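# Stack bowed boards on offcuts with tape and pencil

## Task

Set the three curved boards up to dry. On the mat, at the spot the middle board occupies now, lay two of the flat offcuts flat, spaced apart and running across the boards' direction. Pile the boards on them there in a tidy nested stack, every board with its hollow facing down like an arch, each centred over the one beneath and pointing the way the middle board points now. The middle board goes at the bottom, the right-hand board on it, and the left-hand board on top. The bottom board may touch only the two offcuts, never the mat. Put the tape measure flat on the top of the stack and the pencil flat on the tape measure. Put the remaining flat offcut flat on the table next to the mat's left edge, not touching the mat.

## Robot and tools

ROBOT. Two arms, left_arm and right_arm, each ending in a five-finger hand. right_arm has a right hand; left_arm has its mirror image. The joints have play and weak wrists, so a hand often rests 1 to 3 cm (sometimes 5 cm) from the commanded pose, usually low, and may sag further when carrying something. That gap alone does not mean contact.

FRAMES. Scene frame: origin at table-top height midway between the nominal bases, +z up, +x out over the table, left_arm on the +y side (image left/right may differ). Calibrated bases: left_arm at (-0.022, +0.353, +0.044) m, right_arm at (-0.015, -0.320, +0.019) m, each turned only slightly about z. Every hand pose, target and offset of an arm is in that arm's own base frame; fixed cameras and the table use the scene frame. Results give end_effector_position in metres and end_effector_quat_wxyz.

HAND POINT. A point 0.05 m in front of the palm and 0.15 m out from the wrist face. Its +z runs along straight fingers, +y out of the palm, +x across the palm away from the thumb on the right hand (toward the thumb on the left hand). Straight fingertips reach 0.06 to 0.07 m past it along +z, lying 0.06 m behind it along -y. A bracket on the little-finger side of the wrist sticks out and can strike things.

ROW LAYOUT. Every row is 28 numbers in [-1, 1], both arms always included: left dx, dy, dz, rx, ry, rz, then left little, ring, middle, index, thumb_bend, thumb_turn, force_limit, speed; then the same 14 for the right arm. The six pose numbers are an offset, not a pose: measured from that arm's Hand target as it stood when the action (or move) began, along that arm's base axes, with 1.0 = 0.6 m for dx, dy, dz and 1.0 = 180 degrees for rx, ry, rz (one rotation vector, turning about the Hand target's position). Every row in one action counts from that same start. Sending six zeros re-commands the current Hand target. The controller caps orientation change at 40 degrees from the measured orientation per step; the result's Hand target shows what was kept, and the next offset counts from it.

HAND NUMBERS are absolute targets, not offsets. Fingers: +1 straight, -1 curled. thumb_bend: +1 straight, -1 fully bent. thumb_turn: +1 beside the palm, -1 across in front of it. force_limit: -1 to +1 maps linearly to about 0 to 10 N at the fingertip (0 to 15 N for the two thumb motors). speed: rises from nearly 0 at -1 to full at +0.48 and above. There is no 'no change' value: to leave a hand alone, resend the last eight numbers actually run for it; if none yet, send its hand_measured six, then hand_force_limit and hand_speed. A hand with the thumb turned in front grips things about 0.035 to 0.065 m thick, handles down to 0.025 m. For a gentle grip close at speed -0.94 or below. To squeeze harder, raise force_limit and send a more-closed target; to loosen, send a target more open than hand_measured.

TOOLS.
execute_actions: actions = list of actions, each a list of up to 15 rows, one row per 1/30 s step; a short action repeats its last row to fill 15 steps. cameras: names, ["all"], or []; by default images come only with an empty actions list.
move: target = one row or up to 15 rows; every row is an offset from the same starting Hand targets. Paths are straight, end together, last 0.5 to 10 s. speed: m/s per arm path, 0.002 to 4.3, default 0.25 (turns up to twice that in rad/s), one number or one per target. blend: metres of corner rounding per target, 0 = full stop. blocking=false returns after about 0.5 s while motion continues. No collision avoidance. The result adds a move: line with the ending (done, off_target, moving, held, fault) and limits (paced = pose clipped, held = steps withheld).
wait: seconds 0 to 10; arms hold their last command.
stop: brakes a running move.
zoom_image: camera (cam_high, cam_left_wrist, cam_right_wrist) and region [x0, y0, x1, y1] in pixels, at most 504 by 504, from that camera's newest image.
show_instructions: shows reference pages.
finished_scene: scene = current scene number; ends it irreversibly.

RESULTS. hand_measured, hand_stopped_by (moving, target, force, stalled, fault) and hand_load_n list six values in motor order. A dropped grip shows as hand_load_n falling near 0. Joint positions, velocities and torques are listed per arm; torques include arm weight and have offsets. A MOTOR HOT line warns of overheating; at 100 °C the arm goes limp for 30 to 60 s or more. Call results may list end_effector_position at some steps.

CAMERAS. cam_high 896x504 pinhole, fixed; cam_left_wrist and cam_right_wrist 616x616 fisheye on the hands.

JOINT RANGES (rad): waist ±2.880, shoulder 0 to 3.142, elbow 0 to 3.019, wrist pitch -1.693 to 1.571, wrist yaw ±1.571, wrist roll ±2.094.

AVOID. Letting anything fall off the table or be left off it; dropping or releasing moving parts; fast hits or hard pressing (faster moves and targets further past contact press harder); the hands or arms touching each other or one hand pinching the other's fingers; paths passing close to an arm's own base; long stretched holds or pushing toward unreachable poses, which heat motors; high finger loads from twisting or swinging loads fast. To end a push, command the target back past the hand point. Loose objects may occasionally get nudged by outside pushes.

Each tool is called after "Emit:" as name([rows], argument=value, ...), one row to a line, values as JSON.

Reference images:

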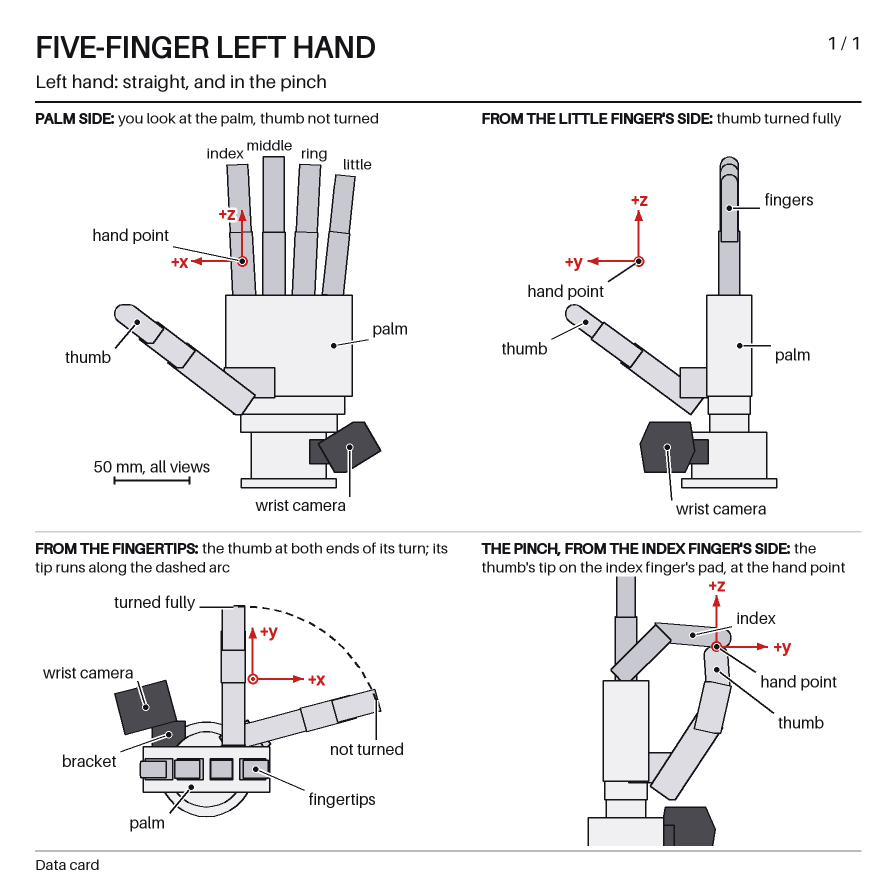

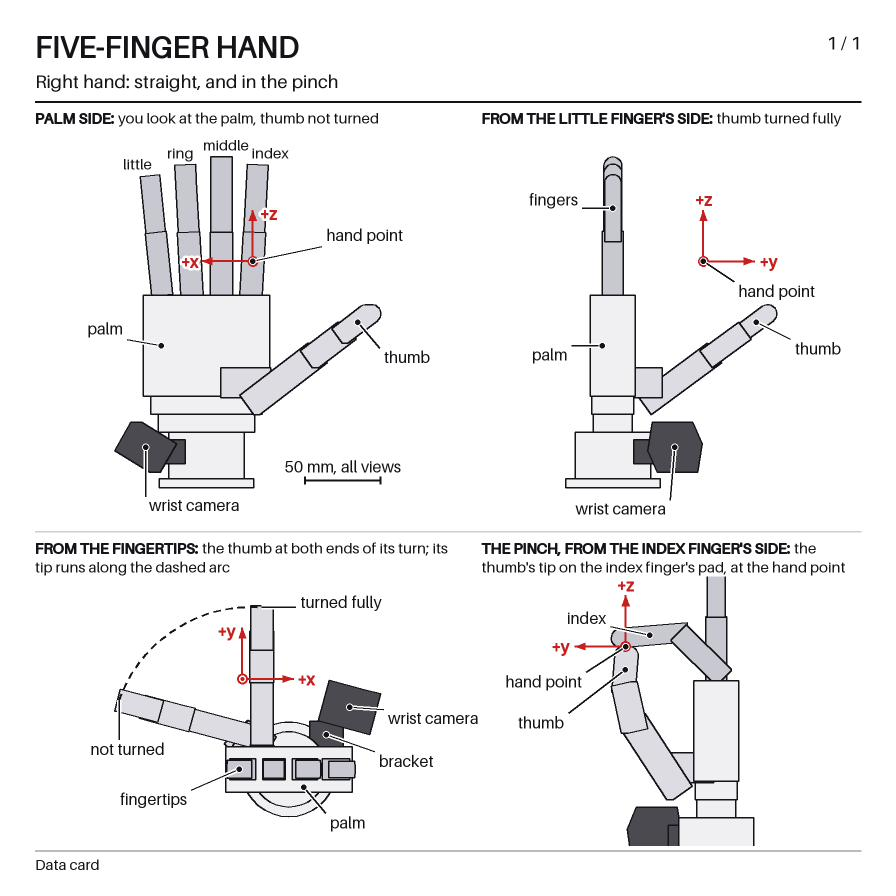

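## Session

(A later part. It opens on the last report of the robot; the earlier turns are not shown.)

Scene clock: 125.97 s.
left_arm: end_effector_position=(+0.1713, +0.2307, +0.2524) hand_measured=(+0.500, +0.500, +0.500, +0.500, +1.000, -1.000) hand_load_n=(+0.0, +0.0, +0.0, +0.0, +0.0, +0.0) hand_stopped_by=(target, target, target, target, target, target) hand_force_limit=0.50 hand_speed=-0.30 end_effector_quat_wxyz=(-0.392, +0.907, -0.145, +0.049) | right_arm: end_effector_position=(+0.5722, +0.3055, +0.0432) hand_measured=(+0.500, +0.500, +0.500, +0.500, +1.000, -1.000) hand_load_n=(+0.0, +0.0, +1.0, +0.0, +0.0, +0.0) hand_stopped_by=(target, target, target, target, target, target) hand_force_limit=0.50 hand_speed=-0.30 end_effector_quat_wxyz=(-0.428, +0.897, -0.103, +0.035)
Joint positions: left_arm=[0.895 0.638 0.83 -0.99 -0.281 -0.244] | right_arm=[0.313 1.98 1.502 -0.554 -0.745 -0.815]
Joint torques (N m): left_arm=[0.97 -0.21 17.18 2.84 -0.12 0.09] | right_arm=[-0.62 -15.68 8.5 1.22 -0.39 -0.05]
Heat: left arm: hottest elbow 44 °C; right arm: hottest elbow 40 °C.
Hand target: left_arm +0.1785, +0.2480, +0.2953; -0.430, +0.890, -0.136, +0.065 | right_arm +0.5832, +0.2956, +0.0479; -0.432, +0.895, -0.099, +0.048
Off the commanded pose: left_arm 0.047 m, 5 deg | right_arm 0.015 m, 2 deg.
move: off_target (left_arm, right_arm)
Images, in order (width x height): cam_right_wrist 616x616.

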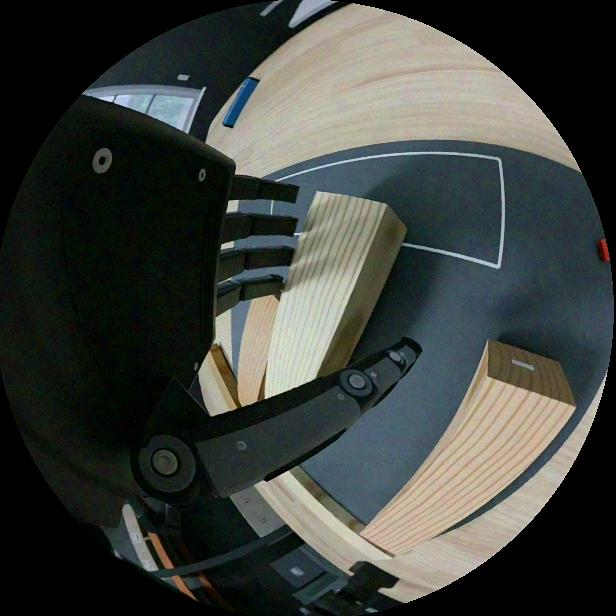

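Emit:
move([
  [0, 0, 0, 0, 0, 0, 0.5, 0.5, 0.5, 0.5, 1, -1, 0.5, -0.3, 0, 0, 0, 0, 0, 0, 0.5, -0.25, -0.3, -0.3, 1, -1, -0.3, -0.8],
  [0, 0, 0, 0, 0, 0, 0.5, 0.5, 0.5, 0.5, 1, -1, 0.5, -0.3, 0, 0, 0, 0, 0, 0, 0.5, -0.25, -0.3, -0.3, 0.6, -1, 0.4, -0.8],
], speed=0.06, cameras=["cam_right_wrist", "cam_high"])

Scene clock: 132.07 s.
left_arm: end_effector_position=(+0.1713, +0.2307, +0.2524) hand_measured=(+0.500, +0.500, +0.500, +0.500, +1.000, -1.000) hand_load_n=(+0.0, +0.0, +0.0, +0.0, +0.0, +0.0) hand_stopped_by=(target, target, target, target, target, target) hand_force_limit=0.50 hand_speed=-0.30 end_effector_quat_wxyz=(-0.392, +0.907, -0.145, +0.049) | right_arm: end_effector_position=(+0.5717, +0.3062, +0.0437) hand_measured=(+0.500, -0.250, +0.486, -0.300, +0.600, -1.000) hand_load_n=(+0.0, +0.0, +1.0, +0.0, +0.0, +0.0) hand_stopped_by=(target, target, force, target, target, target) hand_force_limit=0.40 hand_speed=-0.80 end_effector_quat_wxyz=(-0.430, +0.896, -0.101, +0.033)
Joint positions: left_arm=[0.895 0.638 0.83 -0.99 -0.281 -0.244] | right_arm=[0.313 1.98 1.502 -0.554 -0.751 -0.816]
Joint torques (N m): left_arm=[0.38 0.03 17.2 2.78 -0.11 0.1] | right_arm=[-0.73 -15.62 8.49 1.17 -0.17 -0.04]
Heat: left arm: hottest elbow 44 °C; right arm: hottest elbow 40 °C.
Hand target: left_arm +0.1785, +0.2480, +0.2953; -0.430, +0.890, -0.136, +0.065 | right_arm +0.5832, +0.2956, +0.0479; -0.432, +0.895, -0.099, +0.048
Off the commanded pose: left_arm 0.047 m, 5 deg | right_arm 0.016 m, 2 deg.
move: off_target (left_arm, right_arm); target 2's new numbers were sent with right_arm's hand 0.016 m and 2 deg from that target
Images, in order (width x height): cam_high 896x504, cam_right_wrist 616x616.

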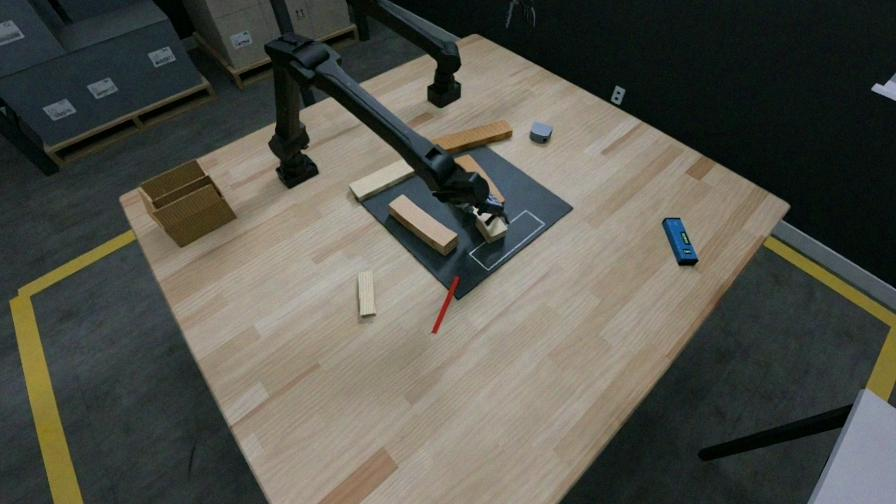

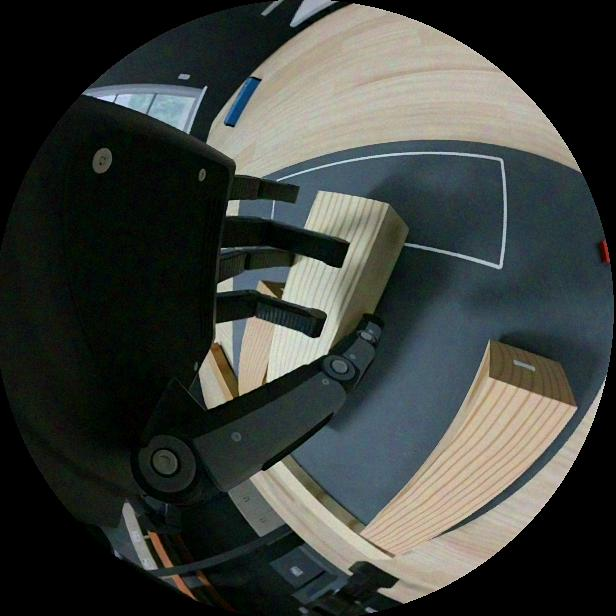

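Emit:
move(target=[0, 0, 0, 0, 0, 0, 0.5, 0.5, 0.5, 0.5, 1, -1, 0.5, -0.3, 0, 0, 0.0, 0, 0, 0, 0.5, 0.6, 0.6, 0.6, 1, -1, 0.0, -0.3], speed=0.06, cameras=["cam_right_wrist", "cam_high"])

Emit:
zoom_image(camera="cam_right_wrist", region=[180, 120, 480, 420])

Emit:
zoom_image(camera="cam_high", region=[430, 130, 550, 270])

Scene clock: 134.30 s.
left_arm: end_effector_position=(+0.1713, +0.2307, +0.2524) hand_measured=(+0.500, +0.500, +0.500, +0.500, +1.000, -1.000) hand_load_n=(+0.0, +0.0, +0.0, +0.0, +0.0, +0.0) hand_stopped_by=(target, target, target, target, target, target) hand_force_limit=0.50 hand_speed=-0.30 end_effector_quat_wxyz=(-0.392, +0.907, -0.145, +0.049) | right_arm: end_effector_position=(+0.5771, +0.2951, +0.0437) hand_measured=(+0.500, +0.600, +0.600, +0.600, +1.000, -1.000) hand_load_n=(+0.0, +0.0, +0.0, +0.0, +0.0, +0.0) hand_stopped_by=(target, target, target, target, target, target) hand_force_limit=0.00 hand_speed=-0.30 end_effector_quat_wxyz=(-0.429, +0.896, -0.109, +0.038)
Joint positions: left_arm=[0.895 0.638 0.83 -0.99 -0.281 -0.244] | right_arm=[0.294 1.979 1.501 -0.554 -0.748 -0.818]
Joint torques (N m): left_arm=[0.73 -0.26 17.26 2.7 -0.14 0.07] | right_arm=[0.26 -15.38 8.68 1.17 -0.31 -0.02]
Heat: left arm: hottest elbow 44 °C; right arm: hottest elbow 40 °C.
Hand target: left_arm +0.1785, +0.2480, +0.2953; -0.430, +0.890, -0.136, +0.065 | right_arm +0.5832, +0.2956, +0.0479; -0.432, +0.895, -0.099, +0.048
Off the commanded pose: left_arm 0.047 m, 5 deg | right_arm 0.007 m, 2 deg.
move: off_target (left_arm)
Images, in order (width x height): cam_high 896x504, cam_right_wrist 616x616.

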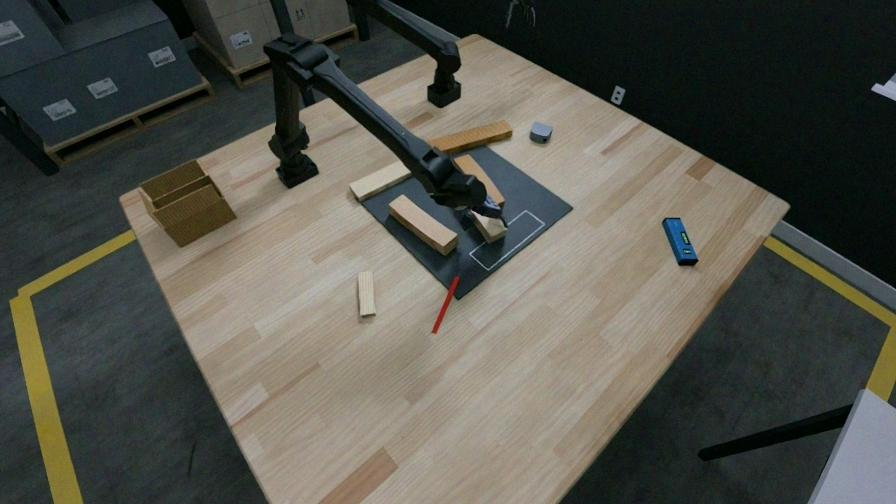

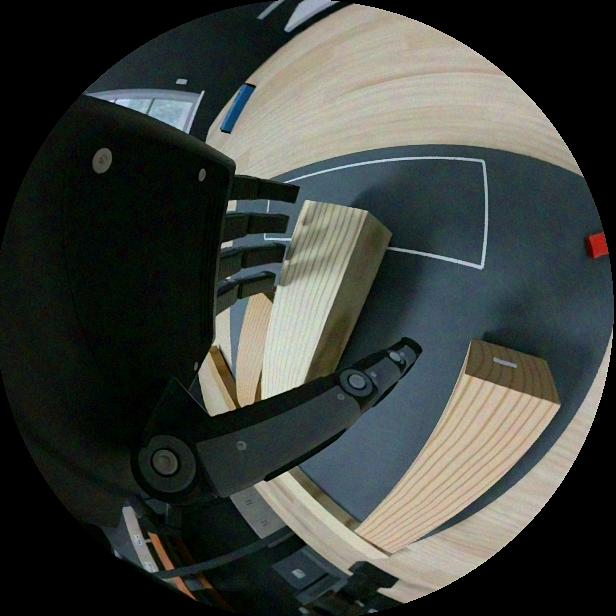

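Scaled by 1.680 from the camera's 616x616 image, which has a finer 880x880 frame.

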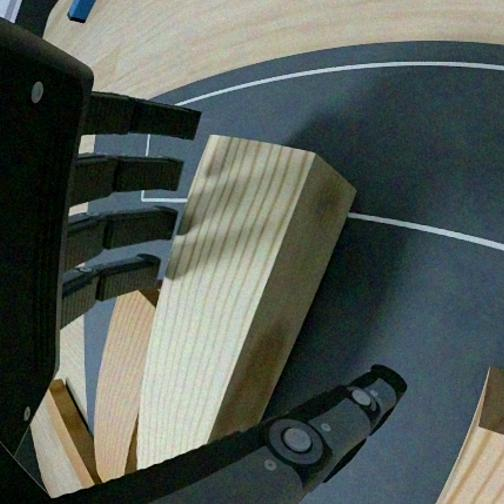

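Scaled by 3.600 from the camera's 896x504 image, which has a finer 1280x720 frame.

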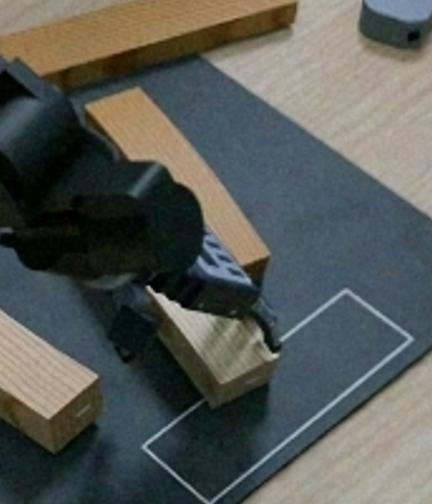

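Emit:
move(target=[0, 0, 0, 0, 0, 0, 0.5, 0.5, 0.5, 0.5, 1, -1, 0.5, -0.3, 0, 0, -0.035, 0, 0, 0, 0.5, 0.6, 0.6, 0.6, 1, -1, 0.0, -0.3], speed=0.04, cameras=["cam_right_wrist"])

Emit:
zoom_image(camera="cam_right_wrist", region=[180, 120, 480, 420])

Scene clock: 139.00 s.
left_arm: end_effector_position=(+0.1713, +0.2307, +0.2524) hand_measured=(+0.500, +0.500, +0.500, +0.500, +1.000, -1.000) hand_load_n=(+0.0, +0.0, +0.0, +0.0, +0.0, +0.0) hand_stopped_by=(target, target, target, target, target, target) hand_force_limit=0.50 hand_speed=-0.30 end_effector_quat_wxyz=(-0.392, +0.907, -0.145, +0.049) | right_arm: end_effector_position=(+0.5761, +0.2988, +0.0336) hand_measured=(+0.500, +0.600, +0.600, +0.600, +1.000, -1.000) hand_load_n=(+0.0, +0.0, +0.5, +1.0, +0.0, +0.0) hand_stopped_by=(target, target, target, target, target, target) hand_force_limit=0.00 hand_speed=-0.30 end_effector_quat_wxyz=(-0.430, +0.896, -0.105, +0.040)
Joint positions: left_arm=[0.895 0.638 0.83 -0.99 -0.281 -0.244] | right_arm=[0.301 1.989 1.487 -0.522 -0.748 -0.818]
Joint torques (N m): left_arm=[0.21 -0.21 17.29 2.85 -0.11 0.09] | right_arm=[0.21 -14.33 7.97 1.73 -0.31 -0.03]
Heat: left arm: hottest elbow 45 °C; right arm: hottest elbow 40 °C.
Hand target: left_arm +0.1785, +0.2480, +0.2953; -0.430, +0.890, -0.136, +0.065 | right_arm +0.5832, +0.2956, +0.0269; -0.432, +0.895, -0.099, +0.048
Off the commanded pose: left_arm 0.047 m, 5 deg | right_arm 0.010 m, 1 deg.
move: off_target (left_arm)
Images, in order (width x height): cam_right_wrist 616x616.

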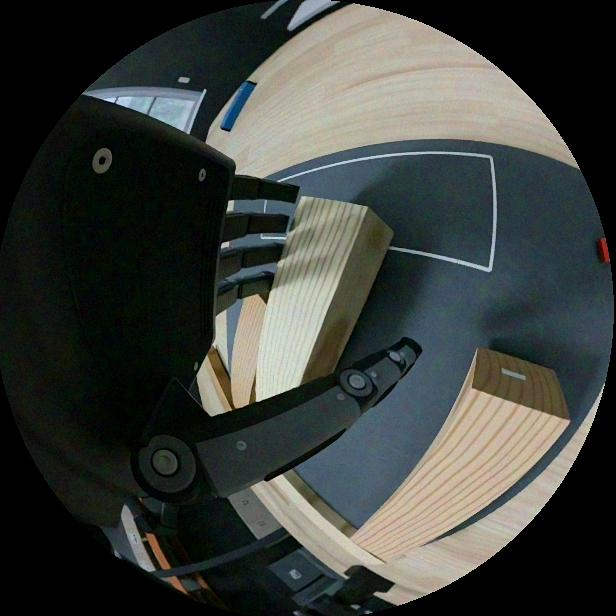

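Scaled by 1.680 from the camera's 616x616 image, which has a finer 880x880 frame.

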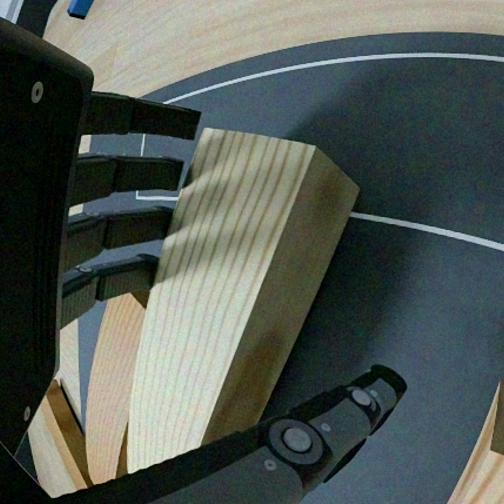

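Emit:
zoom_image(camera="cam_right_wrist", region=[220, 180, 320, 320])

Emit:
zoom_image(camera="cam_right_wrist", region=[300, 160, 440, 400])

Scaled by 3.600 from the camera's 616x616 image, which has a finer 880x880 frame.

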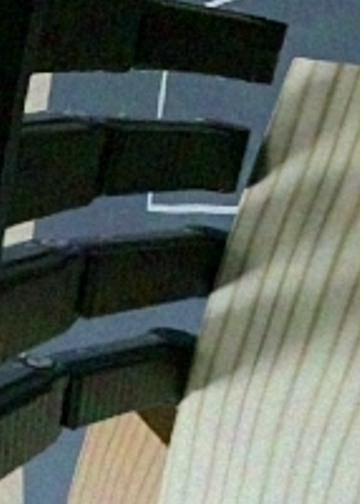

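Scaled by 2.100 from the camera's 616x616 image, which has a finer 880x880 frame.

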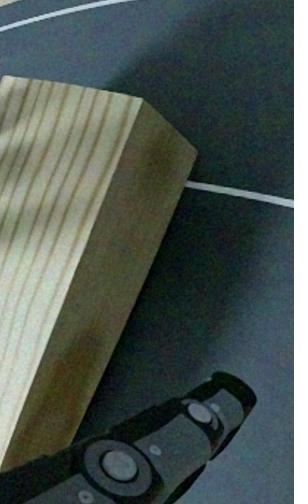

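Emit:
move(target=[0, 0, 0, 0, 0, 0, 0.5, 0.5, 0.5, 0.5, 1, -1, 0.5, -0.3, 0.0, 0.025, -0.03, 0, 0, 0, 0.5, 0.6, 0.6, 0.6, 1, -1, 0.0, -0.3], speed=0.04, cameras=["cam_right_wrist"])

Emit:
zoom_image(camera="cam_right_wrist", region=[220, 180, 420, 380])

Scene clock: 142.97 s.
left_arm: end_effector_position=(+0.1713, +0.2307, +0.2524) hand_measured=(+0.500, +0.500, +0.500, +0.500, +1.000, -1.000) hand_load_n=(+0.0, +0.0, +0.0, +0.0, +0.0, +0.0) hand_stopped_by=(target, target, target, target, target, target) hand_force_limit=0.50 hand_speed=-0.30 end_effector_quat_wxyz=(-0.392, +0.907, -0.145, +0.049) | right_arm: end_effector_position=(+0.5843, +0.3030, +0.0193) hand_measured=(+0.500, +0.600, +0.600, +0.600, +1.000, -1.000) hand_load_n=(+0.0, +0.0, +0.0, +0.5, +0.0, +0.0) hand_stopped_by=(target, target, target, target, target, target) hand_force_limit=0.00 hand_speed=-0.30 end_effector_quat_wxyz=(-0.432, +0.895, -0.100, +0.053)
Joint positions: left_arm=[0.895 0.638 0.83 -0.99 -0.281 -0.244] | right_arm=[0.305 2.015 1.484 -0.465 -0.739 -0.816]
Joint torques (N m): left_arm=[0.62 -0.26 17.14 2.76 -0.11 0.08] | right_arm=[1.55 -14.21 7.92 1.59 -0.2 0.21]
Heat: left arm: hottest elbow 45 °C; right arm: hottest elbow 40 °C.
Hand target: left_arm +0.1785, +0.2480, +0.2953; -0.430, +0.890, -0.136, +0.065 | right_arm +0.5832, +0.3106, +0.0089; -0.432, +0.895, -0.099, +0.048
Off the commanded pose: left_arm 0.047 m, 5 deg | right_arm 0.013 m, 1 deg.
move: off_target (left_arm, right_arm)
Images, in order (width x height): cam_right_wrist 616x616.

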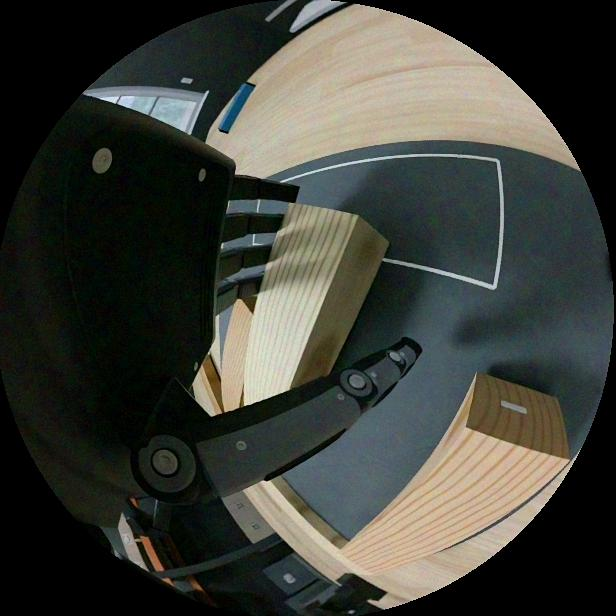

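Scaled by 2.520 from the camera's 616x616 image, which has a finer 880x880 frame.

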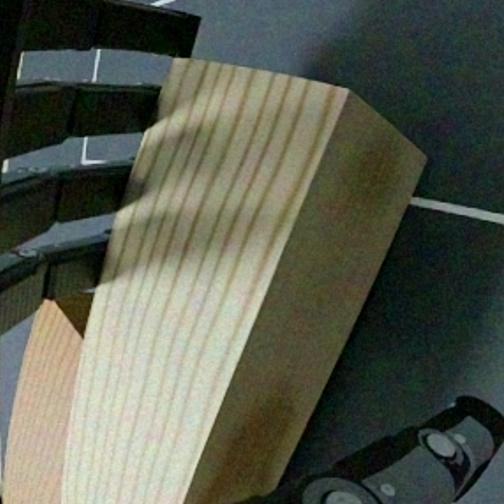

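Emit:
move([
  [0, 0, 0, 0, 0, 0, 0.5, 0.5, 0.5, 0.5, 1, -1, 0.5, -0.3, 0.002, -0.01, 0.012, 0, 0, 0, 0.5, 0.25, 0.2, 0.2, 1, -1, -0.3, -0.8],
  [0, 0, 0, 0, 0, 0, 0.5, 0.5, 0.5, 0.5, 1, -1, 0.5, -0.3, 0.002, -0.01, 0.012, 0, 0, 0, 0.5, 0.25, 0.2, 0.2, 0.4, -1, 0.4, -0.8],
], speed=0.06, cameras=["cam_right_wrist", "cam_high"])

Scene clock: 147.77 s.
left_arm: end_effector_position=(+0.1713, +0.2307, +0.2524) hand_measured=(+0.500, +0.500, +0.500, +0.500, +1.000, -1.000) hand_load_n=(+0.0, +0.0, +0.0, +0.0, +0.0, +0.0) hand_stopped_by=(target, target, target, target, target, target) hand_force_limit=0.50 hand_speed=-0.30 end_effector_quat_wxyz=(-0.392, +0.907, -0.145, +0.049) | right_arm: end_effector_position=(+0.5843, +0.3086, +0.0203) hand_measured=(+0.500, +0.252, +0.272, +0.288, +0.600, -1.000) hand_load_n=(+0.0, +7.0, +5.0, +0.5, +11.0, +1.0) hand_stopped_by=(target, target, force, force, force, target) hand_force_limit=0.40 hand_speed=-0.80 end_effector_quat_wxyz=(-0.436, +0.894, -0.089, +0.056)
Joint positions: left_arm=[0.895 0.638 0.83 -0.99 -0.281 -0.244] | right_arm=[0.313 2.015 1.484 -0.454 -0.743 -0.826]
Joint torques (N m): left_arm=[0.56 0.03 17.17 2.88 -0.12 0.09] | right_arm=[0.26 -14.97 8.44 0.31 -0.23 0.11]
Heat: left arm: hottest elbow 45 °C; right arm: hottest elbow 40 °C.
Hand target: left_arm +0.1785, +0.2480, +0.2953; -0.430, +0.890, -0.136, +0.065 | right_arm +0.5844, +0.3046, +0.0161; -0.432, +0.895, -0.099, +0.048
Off the commanded pose: left_arm 0.047 m, 5 deg | right_arm 0.006 m, 2 deg.
move: off_target (left_arm)
Images, in order (width x height): cam_high 896x504, cam_right_wrist 616x616.

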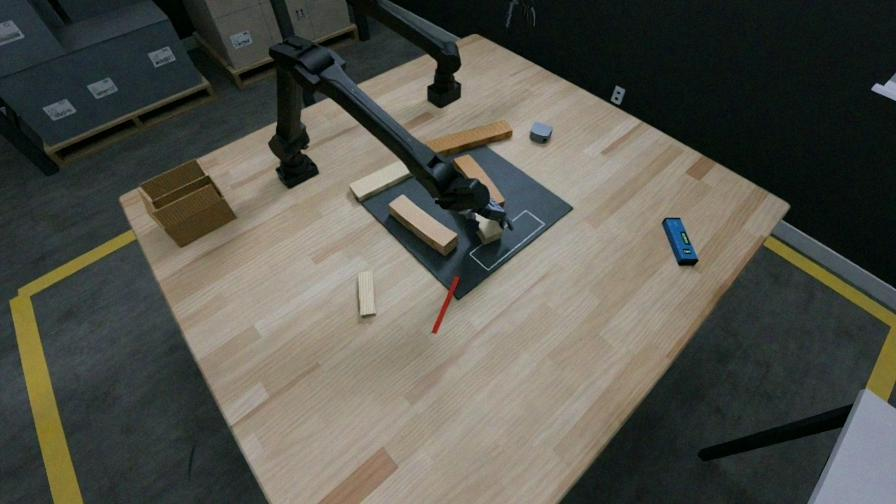

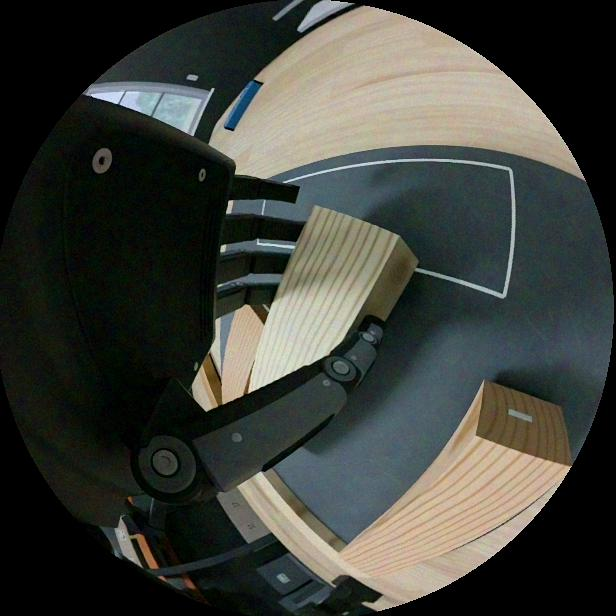

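Emit:
move(target=[0, 0, 0, 0, 0, 0, 0.5, 0.5, 0.5, 0.5, 1, -1, 0.5, -0.3, 0.0, -0.1, 0.02, 0, 0, 0, 0.5, 0.25, 0.2, 0.2, 0.4, -1, 0.4, -0.8], speed=0.05, cameras=["cam_right_wrist", "cam_high"])

Emit:
zoom_image(camera="cam_high", region=[380, 120, 560, 270])

Scene clock: 150.87 s.
left_arm: end_effector_position=(+0.1713, +0.2307, +0.2524) hand_measured=(+0.500, +0.500, +0.500, +0.500, +1.000, -1.000) hand_load_n=(+0.0, +0.0, +0.0, +0.0, +0.0, +0.0) hand_stopped_by=(target, target, target, target, target, target) hand_force_limit=0.50 hand_speed=-0.30 end_effector_quat_wxyz=(-0.392, +0.907, -0.145, +0.049) | right_arm: end_effector_position=(+0.5763, +0.2803, +0.0213) hand_measured=(+0.500, +0.252, +0.272, +0.288, +0.600, -1.000) hand_load_n=(+0.0, +6.0, +6.0, +2.5, +10.0, +4.0) hand_stopped_by=(target, target, force, force, force, target) hand_force_limit=0.40 hand_speed=-0.80 end_effector_quat_wxyz=(-0.442, +0.893, -0.071, +0.038)
Joint positions: left_arm=[0.895 0.638 0.83 -0.99 -0.281 -0.244] | right_arm=[0.265 2.006 1.476 -0.54 -0.808 -0.928]
Joint torques (N m): left_arm=[0.79 -0.62 17.16 2.88 -0.08 0.1] | right_arm=[-3.31 -17.08 6.74 -0.08 0.11 0.05]
Heat: left arm: hottest elbow 45 °C; right arm: hottest elbow 39 °C.
Hand target: left_arm +0.1785, +0.2480, +0.2953; -0.430, +0.890, -0.136, +0.065 | right_arm +0.5844, +0.2446, +0.0281; -0.432, +0.895, -0.099, +0.048
Off the commanded pose: left_arm 0.047 m, 5 deg | right_arm 0.037 m, 4 deg.
move: off_target (left_arm, right_arm)
Images, in order (width x height): cam_high 896x504, cam_right_wrist 616x616.

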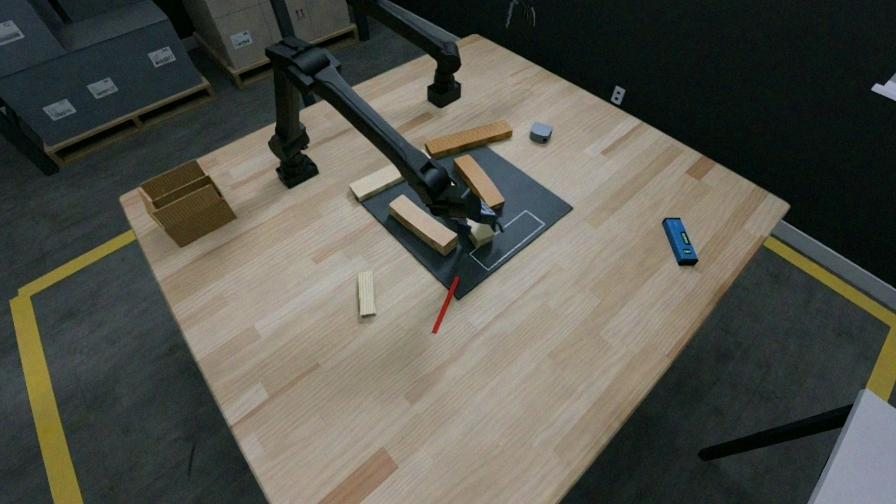

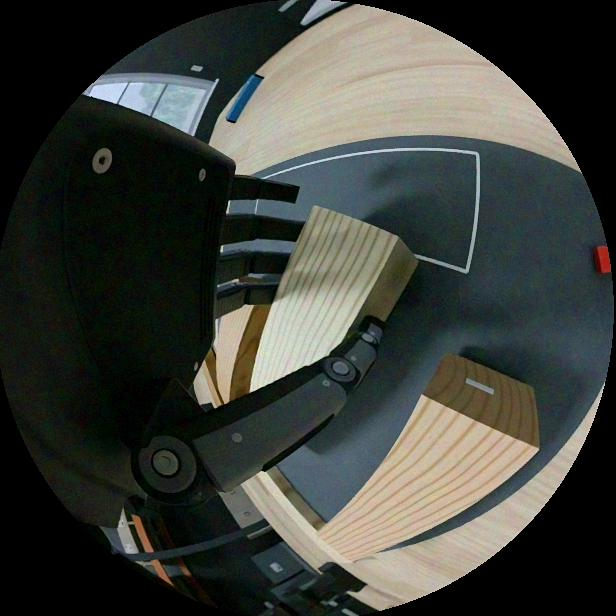

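Scaled by 2.800 from the camera's 896x504 image, which has a finer 1280x720 frame.

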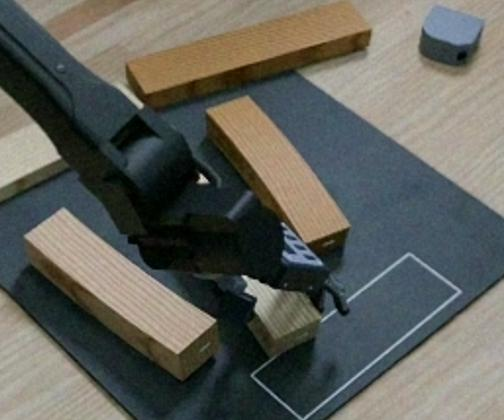

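Emit:
move(target=[0, 0, 0, 0, 0, 0, 0.5, 0.5, 0.5, 0.5, 1, -1, 0.5, -0.3, 0.03, -0.04, 0.0, 0, 0, 0, 0.5, 0.25, 0.2, 0.2, 0.4, -1, 0.4, -0.8], speed=0.05, cameras=["cam_right_wrist", "cam_high"])

Emit:
zoom_image(camera="cam_high", region=[380, 120, 560, 270])

Scene clock: 153.10 s.
left_arm: end_effector_position=(+0.1713, +0.2307, +0.2524) hand_measured=(+0.500, +0.500, +0.500, +0.500, +1.000, -1.000) hand_load_n=(+0.0, +0.0, +0.0, +0.0, +0.0, +0.0) hand_stopped_by=(target, target, target, target, target, target) hand_force_limit=0.50 hand_speed=-0.30 end_effector_quat_wxyz=(-0.392, +0.907, -0.145, +0.049) | right_arm: end_effector_position=(+0.5744, +0.2560, +0.0220) hand_measured=(+0.500, +0.252, +0.272, +0.288, +0.600, -1.000) hand_load_n=(+0.0, +6.5, +6.0, +2.5, +10.0, +4.5) hand_stopped_by=(target, target, force, force, force, target) hand_force_limit=0.40 hand_speed=-0.80 end_effector_quat_wxyz=(-0.441, +0.894, -0.075, +0.025)
Joint positions: left_arm=[0.895 0.638 0.83 -0.99 -0.281 -0.244] | right_arm=[0.225 2.006 1.484 -0.614 -0.834 -0.984]
Joint torques (N m): left_arm=[0.79 -0.38 17.22 2.81 -0.11 0.1] | right_arm=[-3.72 -14.86 10.88 0.02 0.29 0.02]
Heat: left arm: hottest elbow 45 °C; right arm: hottest elbow 39 °C.
Hand target: left_arm +0.1785, +0.2480, +0.2953; -0.430, +0.890, -0.136, +0.065 | right_arm +0.6024, +0.2206, +0.0281; -0.432, +0.895, -0.099, +0.048
Off the commanded pose: left_arm 0.047 m, 5 deg | right_arm 0.046 m, 4 deg.
move: off_target (left_arm, right_arm)
Images, in order (width x height): cam_high 896x504, cam_right_wrist 616x616.

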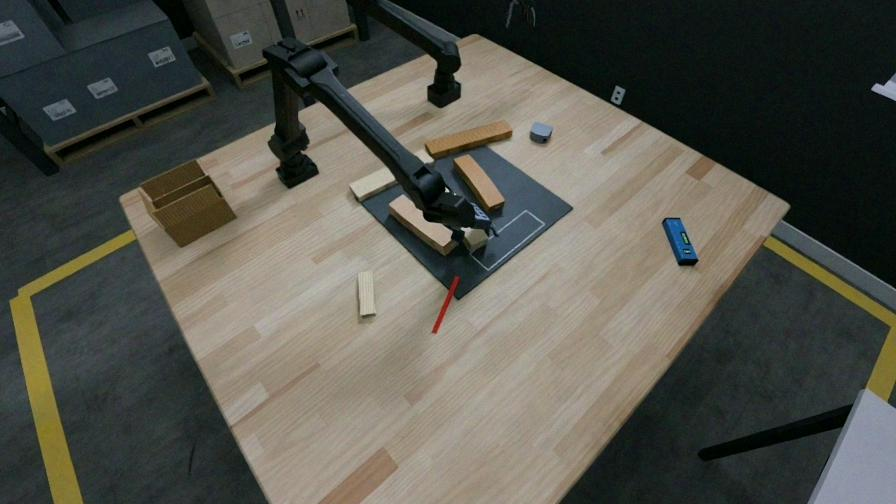

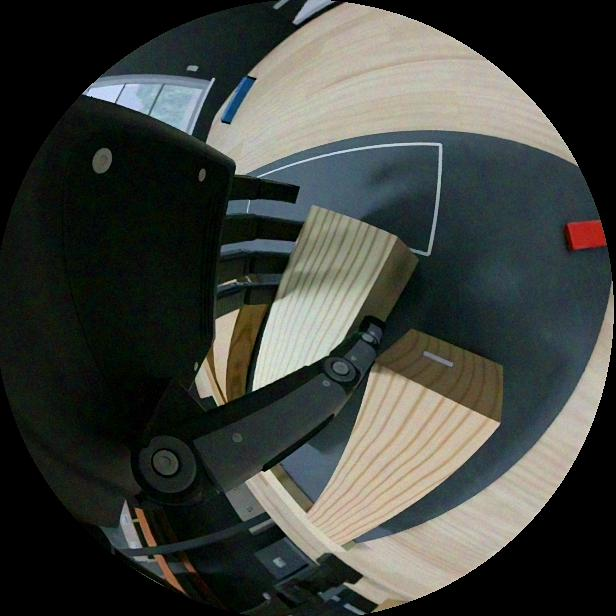

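Scaled by 2.800 from the camera's 896x504 image, which has a finer 1280x720 frame.

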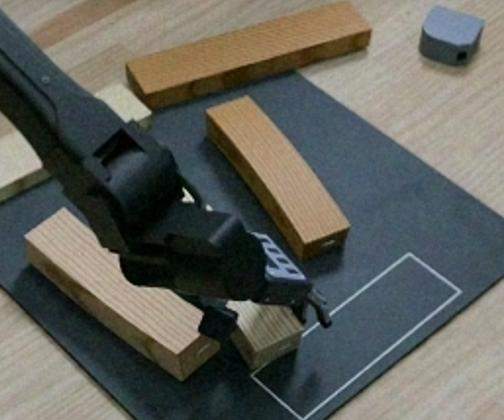

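Emit:
move([
  [0, 0, 0, 0, 0, 0, 0.5, 0.5, 0.5, 0.5, 1, -1, 0.5, -0.3, -0.035, 0.045, -0.006, 0, 0, 0, 0.5, 0.25, 0.2, 0.2, 0.4, -1, 0.4, -0.8],
  [0, 0, 0, 0, 0, 0, 0.5, 0.5, 0.5, 0.5, 1, -1, 0.5, -0.3, -0.04, 0.05, -0.004, 0, 0, 0, 0.6, 0.6, 0.6, 0.6, 0.8, -1, 0.4, -0.6],
], speed=0.1)

Emit:
move([
  [0, 0, 0, 0, 0, 0, 0.5, 0.5, 0.5, 0.5, 1, -1, 0.5, -0.3, -0.0, 0.0, 0.06, 0, 0, 0, 0.6, 0.6, 0.6, 0.6, 1, -1, 0.4, -0.6],
  [0, 0, 0, 0, 0, 0, 0.5, 0.5, 0.5, 0.5, 1, -1, 0.5, -0.3, -0.08, 0.03, 0.06, 0, 0, 0, 0.6, 0.6, 0.6, 0.6, 1, -1, 0.4, -0.6],
], speed=0.08, cameras=["cam_right_wrist", "cam_high"])

Emit:
zoom_image(camera="cam_high", region=[380, 120, 560, 270])

Scene clock: 157.57 s.
left_arm: end_effector_position=(+0.1713, +0.2307, +0.2524) hand_measured=(+0.500, +0.500, +0.500, +0.500, +1.000, -1.000) hand_load_n=(+0.0, +0.5, +0.0, +0.0, +0.0, +0.0) hand_stopped_by=(target, target, target, target, target, target) hand_force_limit=0.50 hand_speed=-0.30 end_effector_quat_wxyz=(-0.392, +0.907, -0.145, +0.049) | right_arm: end_effector_position=(+0.5692, +0.2522, +0.0134) hand_measured=(+0.600, +0.600, +0.600, +0.600, +0.800, -1.000) hand_load_n=(+0.0, +0.0, +0.0, +0.0, +0.0, +0.0) hand_stopped_by=(target, target, target, target, target, target) hand_force_limit=0.40 hand_speed=-0.60 end_effector_quat_wxyz=(-0.426, +0.898, -0.099, +0.033)
Joint positions: left_arm=[0.895 0.638 0.83 -0.99 -0.281 -0.244] | right_arm=[0.23 1.989 1.438 -0.56 -0.785 -0.928]
Joint torques (N m): left_arm=[1.14 -0.15 17.1 2.78 -0.12 0.08] | right_arm=[0.26 -16.03 8.17 1.48 -0.27 0.22]
Heat: left arm: hottest elbow 46 °C; right arm: hottest elbow 39 °C.
Hand target: left_arm +0.1785, +0.2480, +0.2953; -0.430, +0.890, -0.136, +0.065 | right_arm +0.5784, +0.2506, +0.0257; -0.432, +0.895, -0.099, +0.048
Off the commanded pose: left_arm 0.047 m, 5 deg | right_arm 0.015 m, 2 deg.
move: off_target (left_arm, right_arm); target 2's new numbers were sent with right_arm's hand 0.009 m and 3 deg from that target

Scene clock: 160.07 s.
left_arm: end_effector_position=(+0.1713, +0.2307, +0.2524) hand_measured=(+0.500, +0.500, +0.500, +0.500, +1.000, -1.000) hand_load_n=(+0.0, +0.0, +0.0, +0.0, +0.0, +0.0) hand_stopped_by=(target, target, target, target, target, target) hand_force_limit=0.50 hand_speed=-0.30 end_effector_quat_wxyz=(-0.392, +0.907, -0.145, +0.049) | right_arm: end_effector_position=(+0.5217, +0.2605, +0.0341) hand_measured=(+0.600, +0.600, +0.600, +0.600, +1.000, -1.000) hand_load_n=(+0.0, +0.0, +0.0, +0.0, +0.0, +0.0) hand_stopped_by=(target, target, target, target, target, target) hand_force_limit=0.40 hand_speed=-0.60 end_effector_quat_wxyz=(-0.419, +0.900, -0.113, +0.022)
Joint positions: left_arm=[0.895 0.638 0.83 -0.99 -0.281 -0.244] | right_arm=[0.265 1.871 1.314 -0.546 -0.76 -0.867]
Joint torques (N m): left_arm=[0.79 -0.32 17.16 2.95 -0.12 0.1] | right_arm=[1.38 -16.67 8.05 1.8 -0.28 0.22]
Heat: left arm: hottest elbow 46 °C; right arm: hottest elbow 39 °C.
Hand target: left_arm +0.1785, +0.2480, +0.2953; -0.430, +0.890, -0.136, +0.065 | right_arm +0.5304, +0.2686, +0.0617; -0.432, +0.895, -0.099, +0.048
Off the commanded pose: left_arm 0.047 m, 5 deg | right_arm 0.030 m, 4 deg.
move: off_target (left_arm, right_arm)
Images, in order (width x height): cam_high 896x504, cam_right_wrist 616x616.

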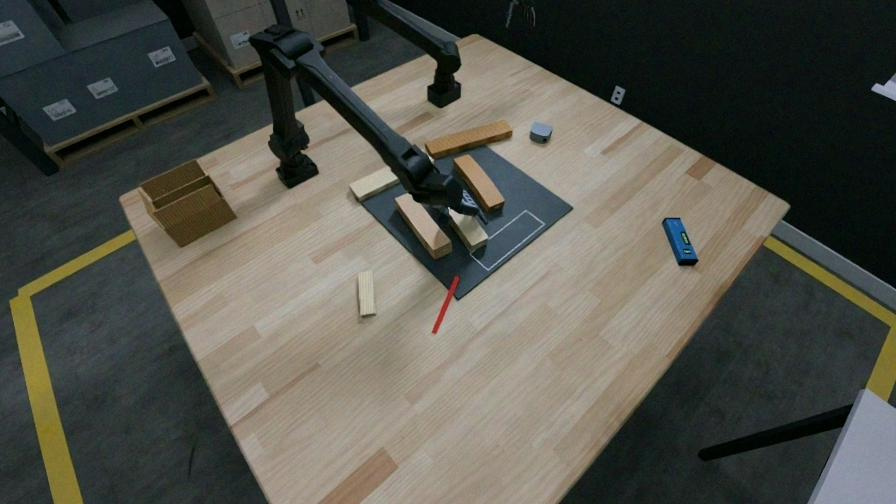

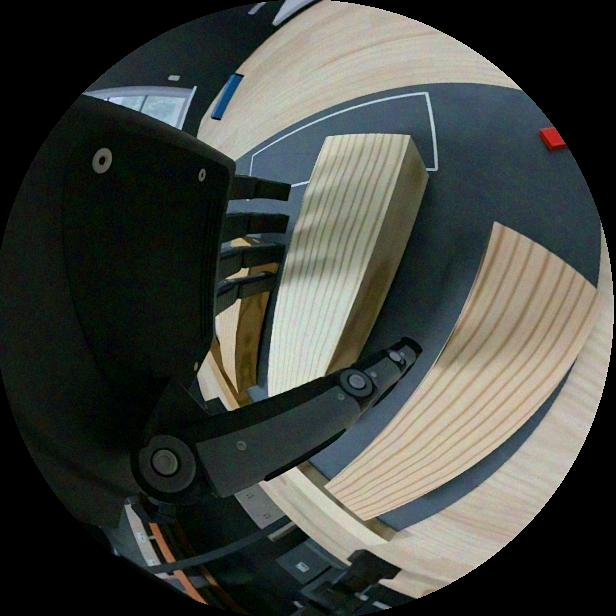

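Scaled by 2.800 from the camera's 896x504 image, which has a finer 1280x720 frame.

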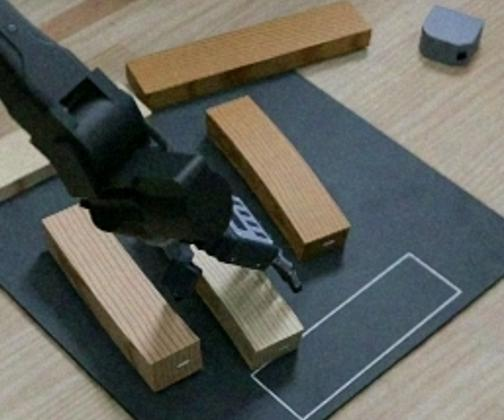

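Emit:
move(target=[0, 0, 0, 0, 0, 0, 0.5, 0.5, 0.5, 0.5, 1, -1, 0.5, -0.3, -0.03, -0.005, -0.073, 0, 0, 0, 0.6, 0.6, 0.6, 0.6, 1, -1, 0.4, -0.6], speed=0.05, cameras=["cam_right_wrist", "cam_high"])

Scene clock: 163.27 s.
left_arm: end_effector_position=(+0.1713, +0.2307, +0.2524) hand_measured=(+0.500, +0.500, +0.500, +0.500, +1.000, -1.000) hand_load_n=(+0.0, +0.0, +0.0, +0.0, +0.0, -0.5) hand_stopped_by=(target, target, target, target, target, target) hand_force_limit=0.50 hand_speed=-0.30 end_effector_quat_wxyz=(-0.392, +0.907, -0.145, +0.049) | right_arm: end_effector_position=(+0.5082, +0.2590, +0.0056) hand_measured=(+0.600, +0.600, +0.600, +0.600, +1.000, -1.000) hand_load_n=(+0.0, +0.5, +0.0, +0.0, +0.0, +0.0) hand_stopped_by=(target, target, target, target, target, target) hand_force_limit=0.40 hand_speed=-0.60 end_effector_quat_wxyz=(-0.425, +0.899, -0.102, +0.037)
Joint positions: left_arm=[0.895 0.638 0.83 -0.99 -0.281 -0.244] | right_arm=[0.27 1.87 1.215 -0.414 -0.759 -0.872]
Joint torques (N m): left_arm=[0.79 -0.44 17.18 2.89 -0.1 0.1] | right_arm=[1.49 -14.62 7.31 1.65 -0.24 0.24]
Heat: left arm: hottest elbow 46 °C; right arm: hottest elbow 39 °C.
Hand target: left_arm +0.1785, +0.2480, +0.2953; -0.430, +0.890, -0.136, +0.065 | right_arm +0.5124, +0.2656, +0.0179; -0.432, +0.895, -0.099, +0.048
Off the commanded pose: left_arm 0.047 m, 5 deg | right_arm 0.015 m, 2 deg.
move: off_target (left_arm, right_arm)
Images, in order (width x height): cam_high 896x504, cam_right_wrist 616x616.

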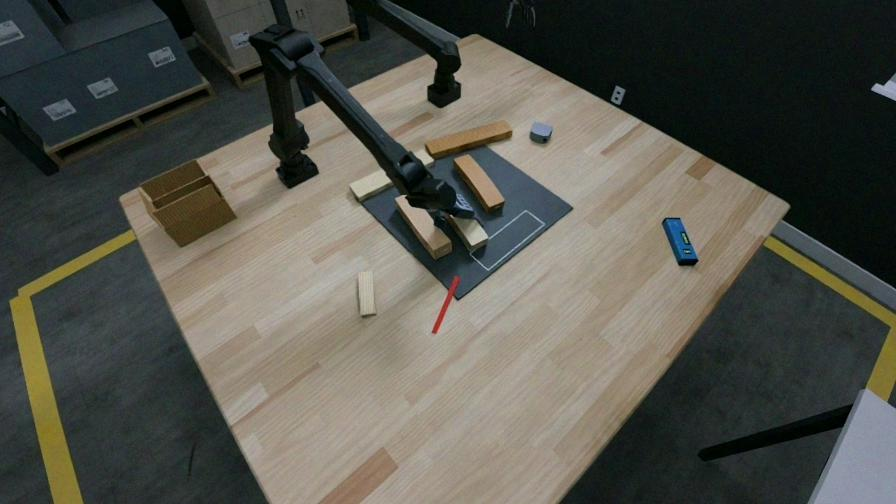

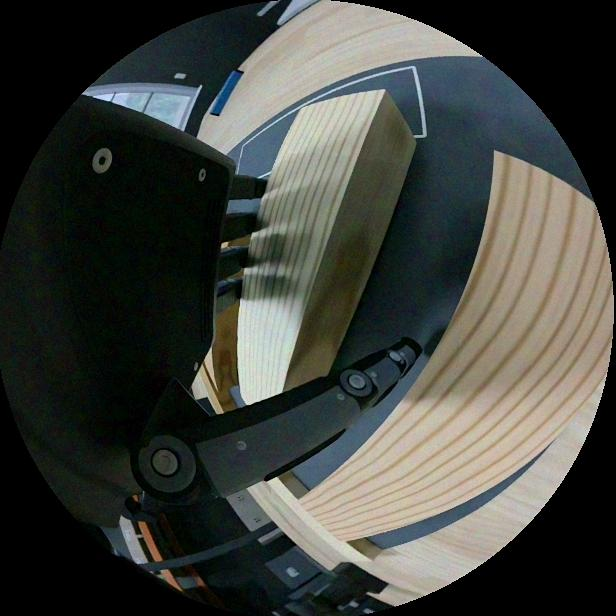

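Emit:
move([
  [0, 0, 0, 0, 0, 0, 0.5, 0.5, 0.5, 0.5, 1, -1, 0.5, -0.3, -0.004, -0.008, -0.008, 0, 0, 0, 0.2, 0.15, 0.1, 0.1, 1, -1, -0.3, -0.8],
  [0, 0, 0, 0, 0, 0, 0.5, 0.5, 0.5, 0.5, 1, -1, 0.5, -0.3, -0.004, -0.008, -0.008, 0, 0, 0, 0.2, 0.15, 0.1, 0.1, 0.3, -1, 0.6, -0.8],
], speed=0.06, cameras=["cam_right_wrist", "cam_high"])

Scene clock: 167.10 s.
left_arm: end_effector_position=(+0.1713, +0.2307, +0.2524) hand_measured=(+0.500, +0.500, +0.500, +0.500, +1.000, -1.000) hand_load_n=(+0.0, +0.0, +0.0, +0.0, +0.0, +0.0) hand_stopped_by=(target, target, target, target, target, target) hand_force_limit=0.50 hand_speed=-0.30 end_effector_quat_wxyz=(-0.392, +0.907, -0.145, +0.049) | right_arm: end_effector_position=(+0.5043, +0.2609, +0.0011) hand_measured=(+0.200, +0.150, +0.102, +0.100, +0.830, -1.000) hand_load_n=(+0.0, +0.0, +9.0, +3.0, +12.5, +0.0) hand_stopped_by=(target, target, target, target, force, target) hand_force_limit=0.60 hand_speed=-0.80 end_effector_quat_wxyz=(-0.427, +0.898, -0.099, +0.038)
Joint positions: left_arm=[0.895 0.638 0.83 -0.99 -0.281 -0.244] | right_arm=[0.274 1.87 1.199 -0.391 -0.76 -0.87]
Joint torques (N m): left_arm=[0.38 -0.09 17.18 2.84 -0.11 0.07] | right_arm=[0.56 -14.45 7.35 1.13 -0.29 0.15]
Heat: left arm: hottest elbow 46 °C; right arm: hottest elbow 39 °C.
Hand target: left_arm +0.1785, +0.2480, +0.2953; -0.430, +0.890, -0.136, +0.065 | right_arm +0.5100, +0.2608, +0.0131; -0.432, +0.895, -0.099, +0.048
Off the commanded pose: left_arm 0.047 m, 5 deg | right_arm 0.013 m, 1 deg.
move: off_target (left_arm, right_arm); target 2's new numbers were sent with right_arm's hand 0.013 m and 1 deg from that target
Images, in order (width x height): cam_high 896x504, cam_right_wrist 616x616.

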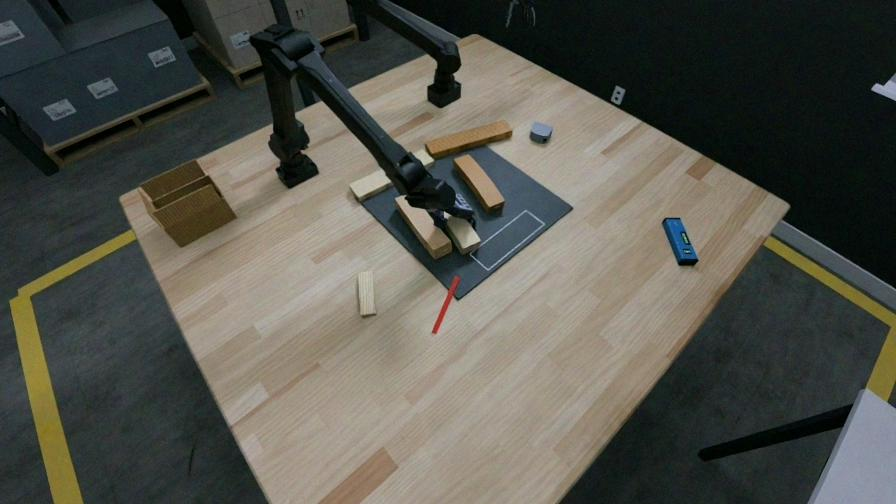

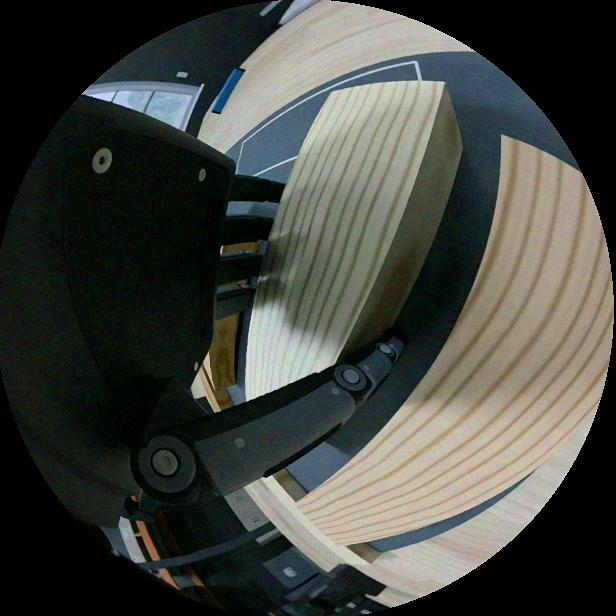

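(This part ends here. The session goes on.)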